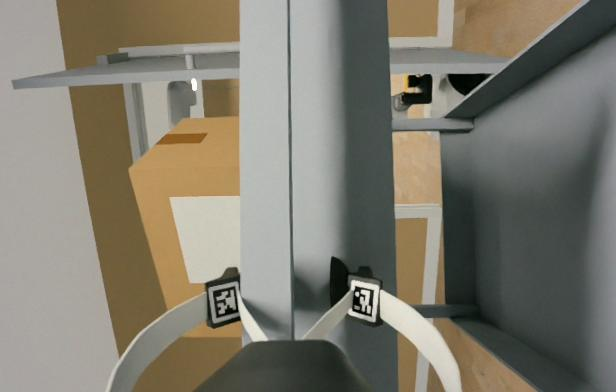

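{"op": "move", "data": {"blocking": false, "r2": {"base":{"translate_m":0.28,"strafe_m":0.1},"pace":"slow"}}}

{"op": "wait", "data": {"seconds": 5, "cameras": ["r2_head_camera","r2_wrist_camera"]}}

Scene clock: 1034.20 s.
move: r2 moving
r1: as last shown
r2.base_odometry: x=-0.857 y=-1.533 heading=-1.942
r2.turned_by_wheels: +0.000
r2.turned_by_imu: +0.000
r2.base_tilt: forward=-0.7 right=+0.1
r2.lidar_m: 0.38 2.95 2.53 2.53 2.92 3.18 3.18 2.60 2.23 2.23 2.59 0.44
r2.base_status: translate_m moving; strafe_m moving
r2.joint_positions: lift_m=+0.655 arm_m=+0.000 wrist_yaw_rad=-0.002 wrist_pitch_rad=-0.003 wrist_roll_rad=+1.571 gripper_m=+0.031
r2.joint_status: not commanded
r2.measured_speeds: translate_m=+0.048 strafe_m=+0.017 rotate_rad=+0.001 lift_m=+0.000 arm_m=+0.000 wrist_yaw_rad=+0.000 wrist_pitch_rad=+0.000 wrist_roll_rad=+0.000
r2.motor_effort: lift_m=+15(15) arm_m=+4(4) wheel_0=+3(5) wheel_1=+7(8) wheel_2=-11(14)
r2.servo_current: wrist_yaw_rad=46(52) wrist_pitch_rad=39(46) wrist_roll_rad=46(52) gripper_m=65(72)
r2.hand_pose: x=+0.4591 y=-0.0880 z=+0.8342 quat_wxyz=(+0.707, +0.707, -0.002, +0.000)
r2.wrist_depth_mm: - - - 253 - 1756 1182 / - - - 250 249 732 - / - - 521 248 247 831 - / - - 492 245 245 866 - / - - 530 243 243 - - / - - 185 185 187 - - / - - - - - 1808 -
pictures: none

Scene clock: 1037.90 s.
earlier move: r2 done
r1.base_odometry: x=-1.182 y=+1.252 heading=+2.868
r1.turned_by_wheels: +0.000
r1.turned_by_imu: +0.000
r1.base_tilt: forward=-1.6 right=+1.3
r1.lidar_m: 0.37 0.25 - 0.25 0.25 0.45 3.32 0.87 0.80 2.58 2.82 0.87
r1.base_status: not commanded
r1.joint_positions: lift_m=+0.127 arm_m=+0.000 wrist_yaw_rad=+3.092 wrist_pitch_rad=+0.002 wrist_roll_rad=+0.000 gripper_m=+0.056
r1.joint_status: not commanded
r1.measured_speeds: all 0
r1.motor_effort: lift_m=+19(19) arm_m=+4(4) wheel_0=-4(5) wheel_1=+7(7) wheel_2=-1(1)
r1.servo_current: wrist_yaw_rad=52(72) wrist_pitch_rad=52(52) wrist_roll_rad=59(72) gripper_m=39(52)
r1.hand_pose: x=-0.1129 y=+0.1015 z=+0.3046 quat_wxyz=(+0.025, -0.001, +0.000, +1.000)
r1.wrist_depth_mm: - 138 - - - 410 225 / - 137 - - - 415 229 / 113 138 230 - - 421 229 / 132 148 - - - 427 231 / - - - - - 427 232 / 1205 1205 193 1182 187 364 231 / 854 759 759 788 798 315 229
r2.base_odometry: x=-0.865 y=-1.816 heading=-1.942
r2.turned_by_wheels: +0.000
r2.turned_by_imu: +0.000
r2.base_tilt: forward=-0.7 right=+0.1
r2.lidar_m: 0.42 2.76 2.37 2.37 2.72 3.40 3.43 2.79 2.37 2.39 2.78 0.44
r2.base_status: done
r2.joint_positions: lift_m=+0.655 arm_m=+0.000 wrist_yaw_rad=-0.003 wrist_pitch_rad=-0.003 wrist_roll_rad=+1.571 gripper_m=+0.031
r2.joint_status: not commanded
r2.measured_speeds: all 0
r2.motor_effort: lift_m=+15(15) arm_m=+4(4) wheel_0=+2(7) wheel_1=+3(9) wheel_2=-7(14)
r2.servo_current: wrist_yaw_rad=52(59) wrist_pitch_rad=46(46) wrist_roll_rad=39(59) gripper_m=65(72)
r2.hand_pose: x=+0.4590 y=-0.0882 z=+0.8342 quat_wxyz=(+0.707, +0.707, -0.002, +0.000)
r2.wrist_depth_mm: - - - 229 230 1397 - / - - 574 233 233 768 - / - 508 469 236 236 820 - / - - 500 239 238 - - / - - 559 240 242 - - / - - 186 187 189 1983 - / - - - - - 1808 473
wait: 3.70 of 5 s (r2 has come to rest)
Images, in order (width x height): r2_head_camera 420x560, r2_wrist_camera 616x392.

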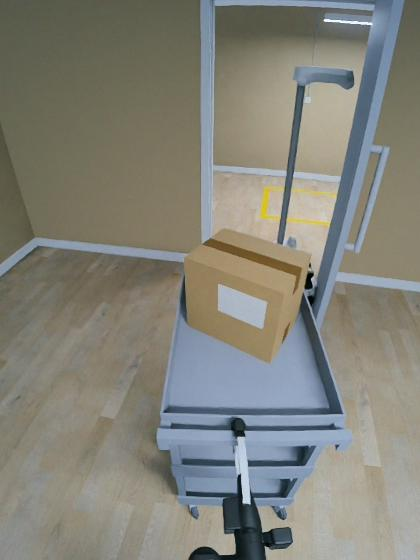

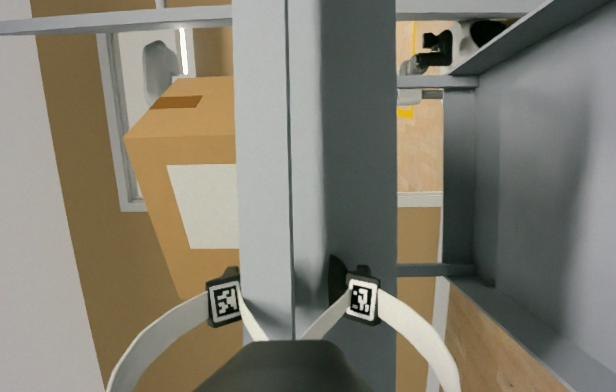

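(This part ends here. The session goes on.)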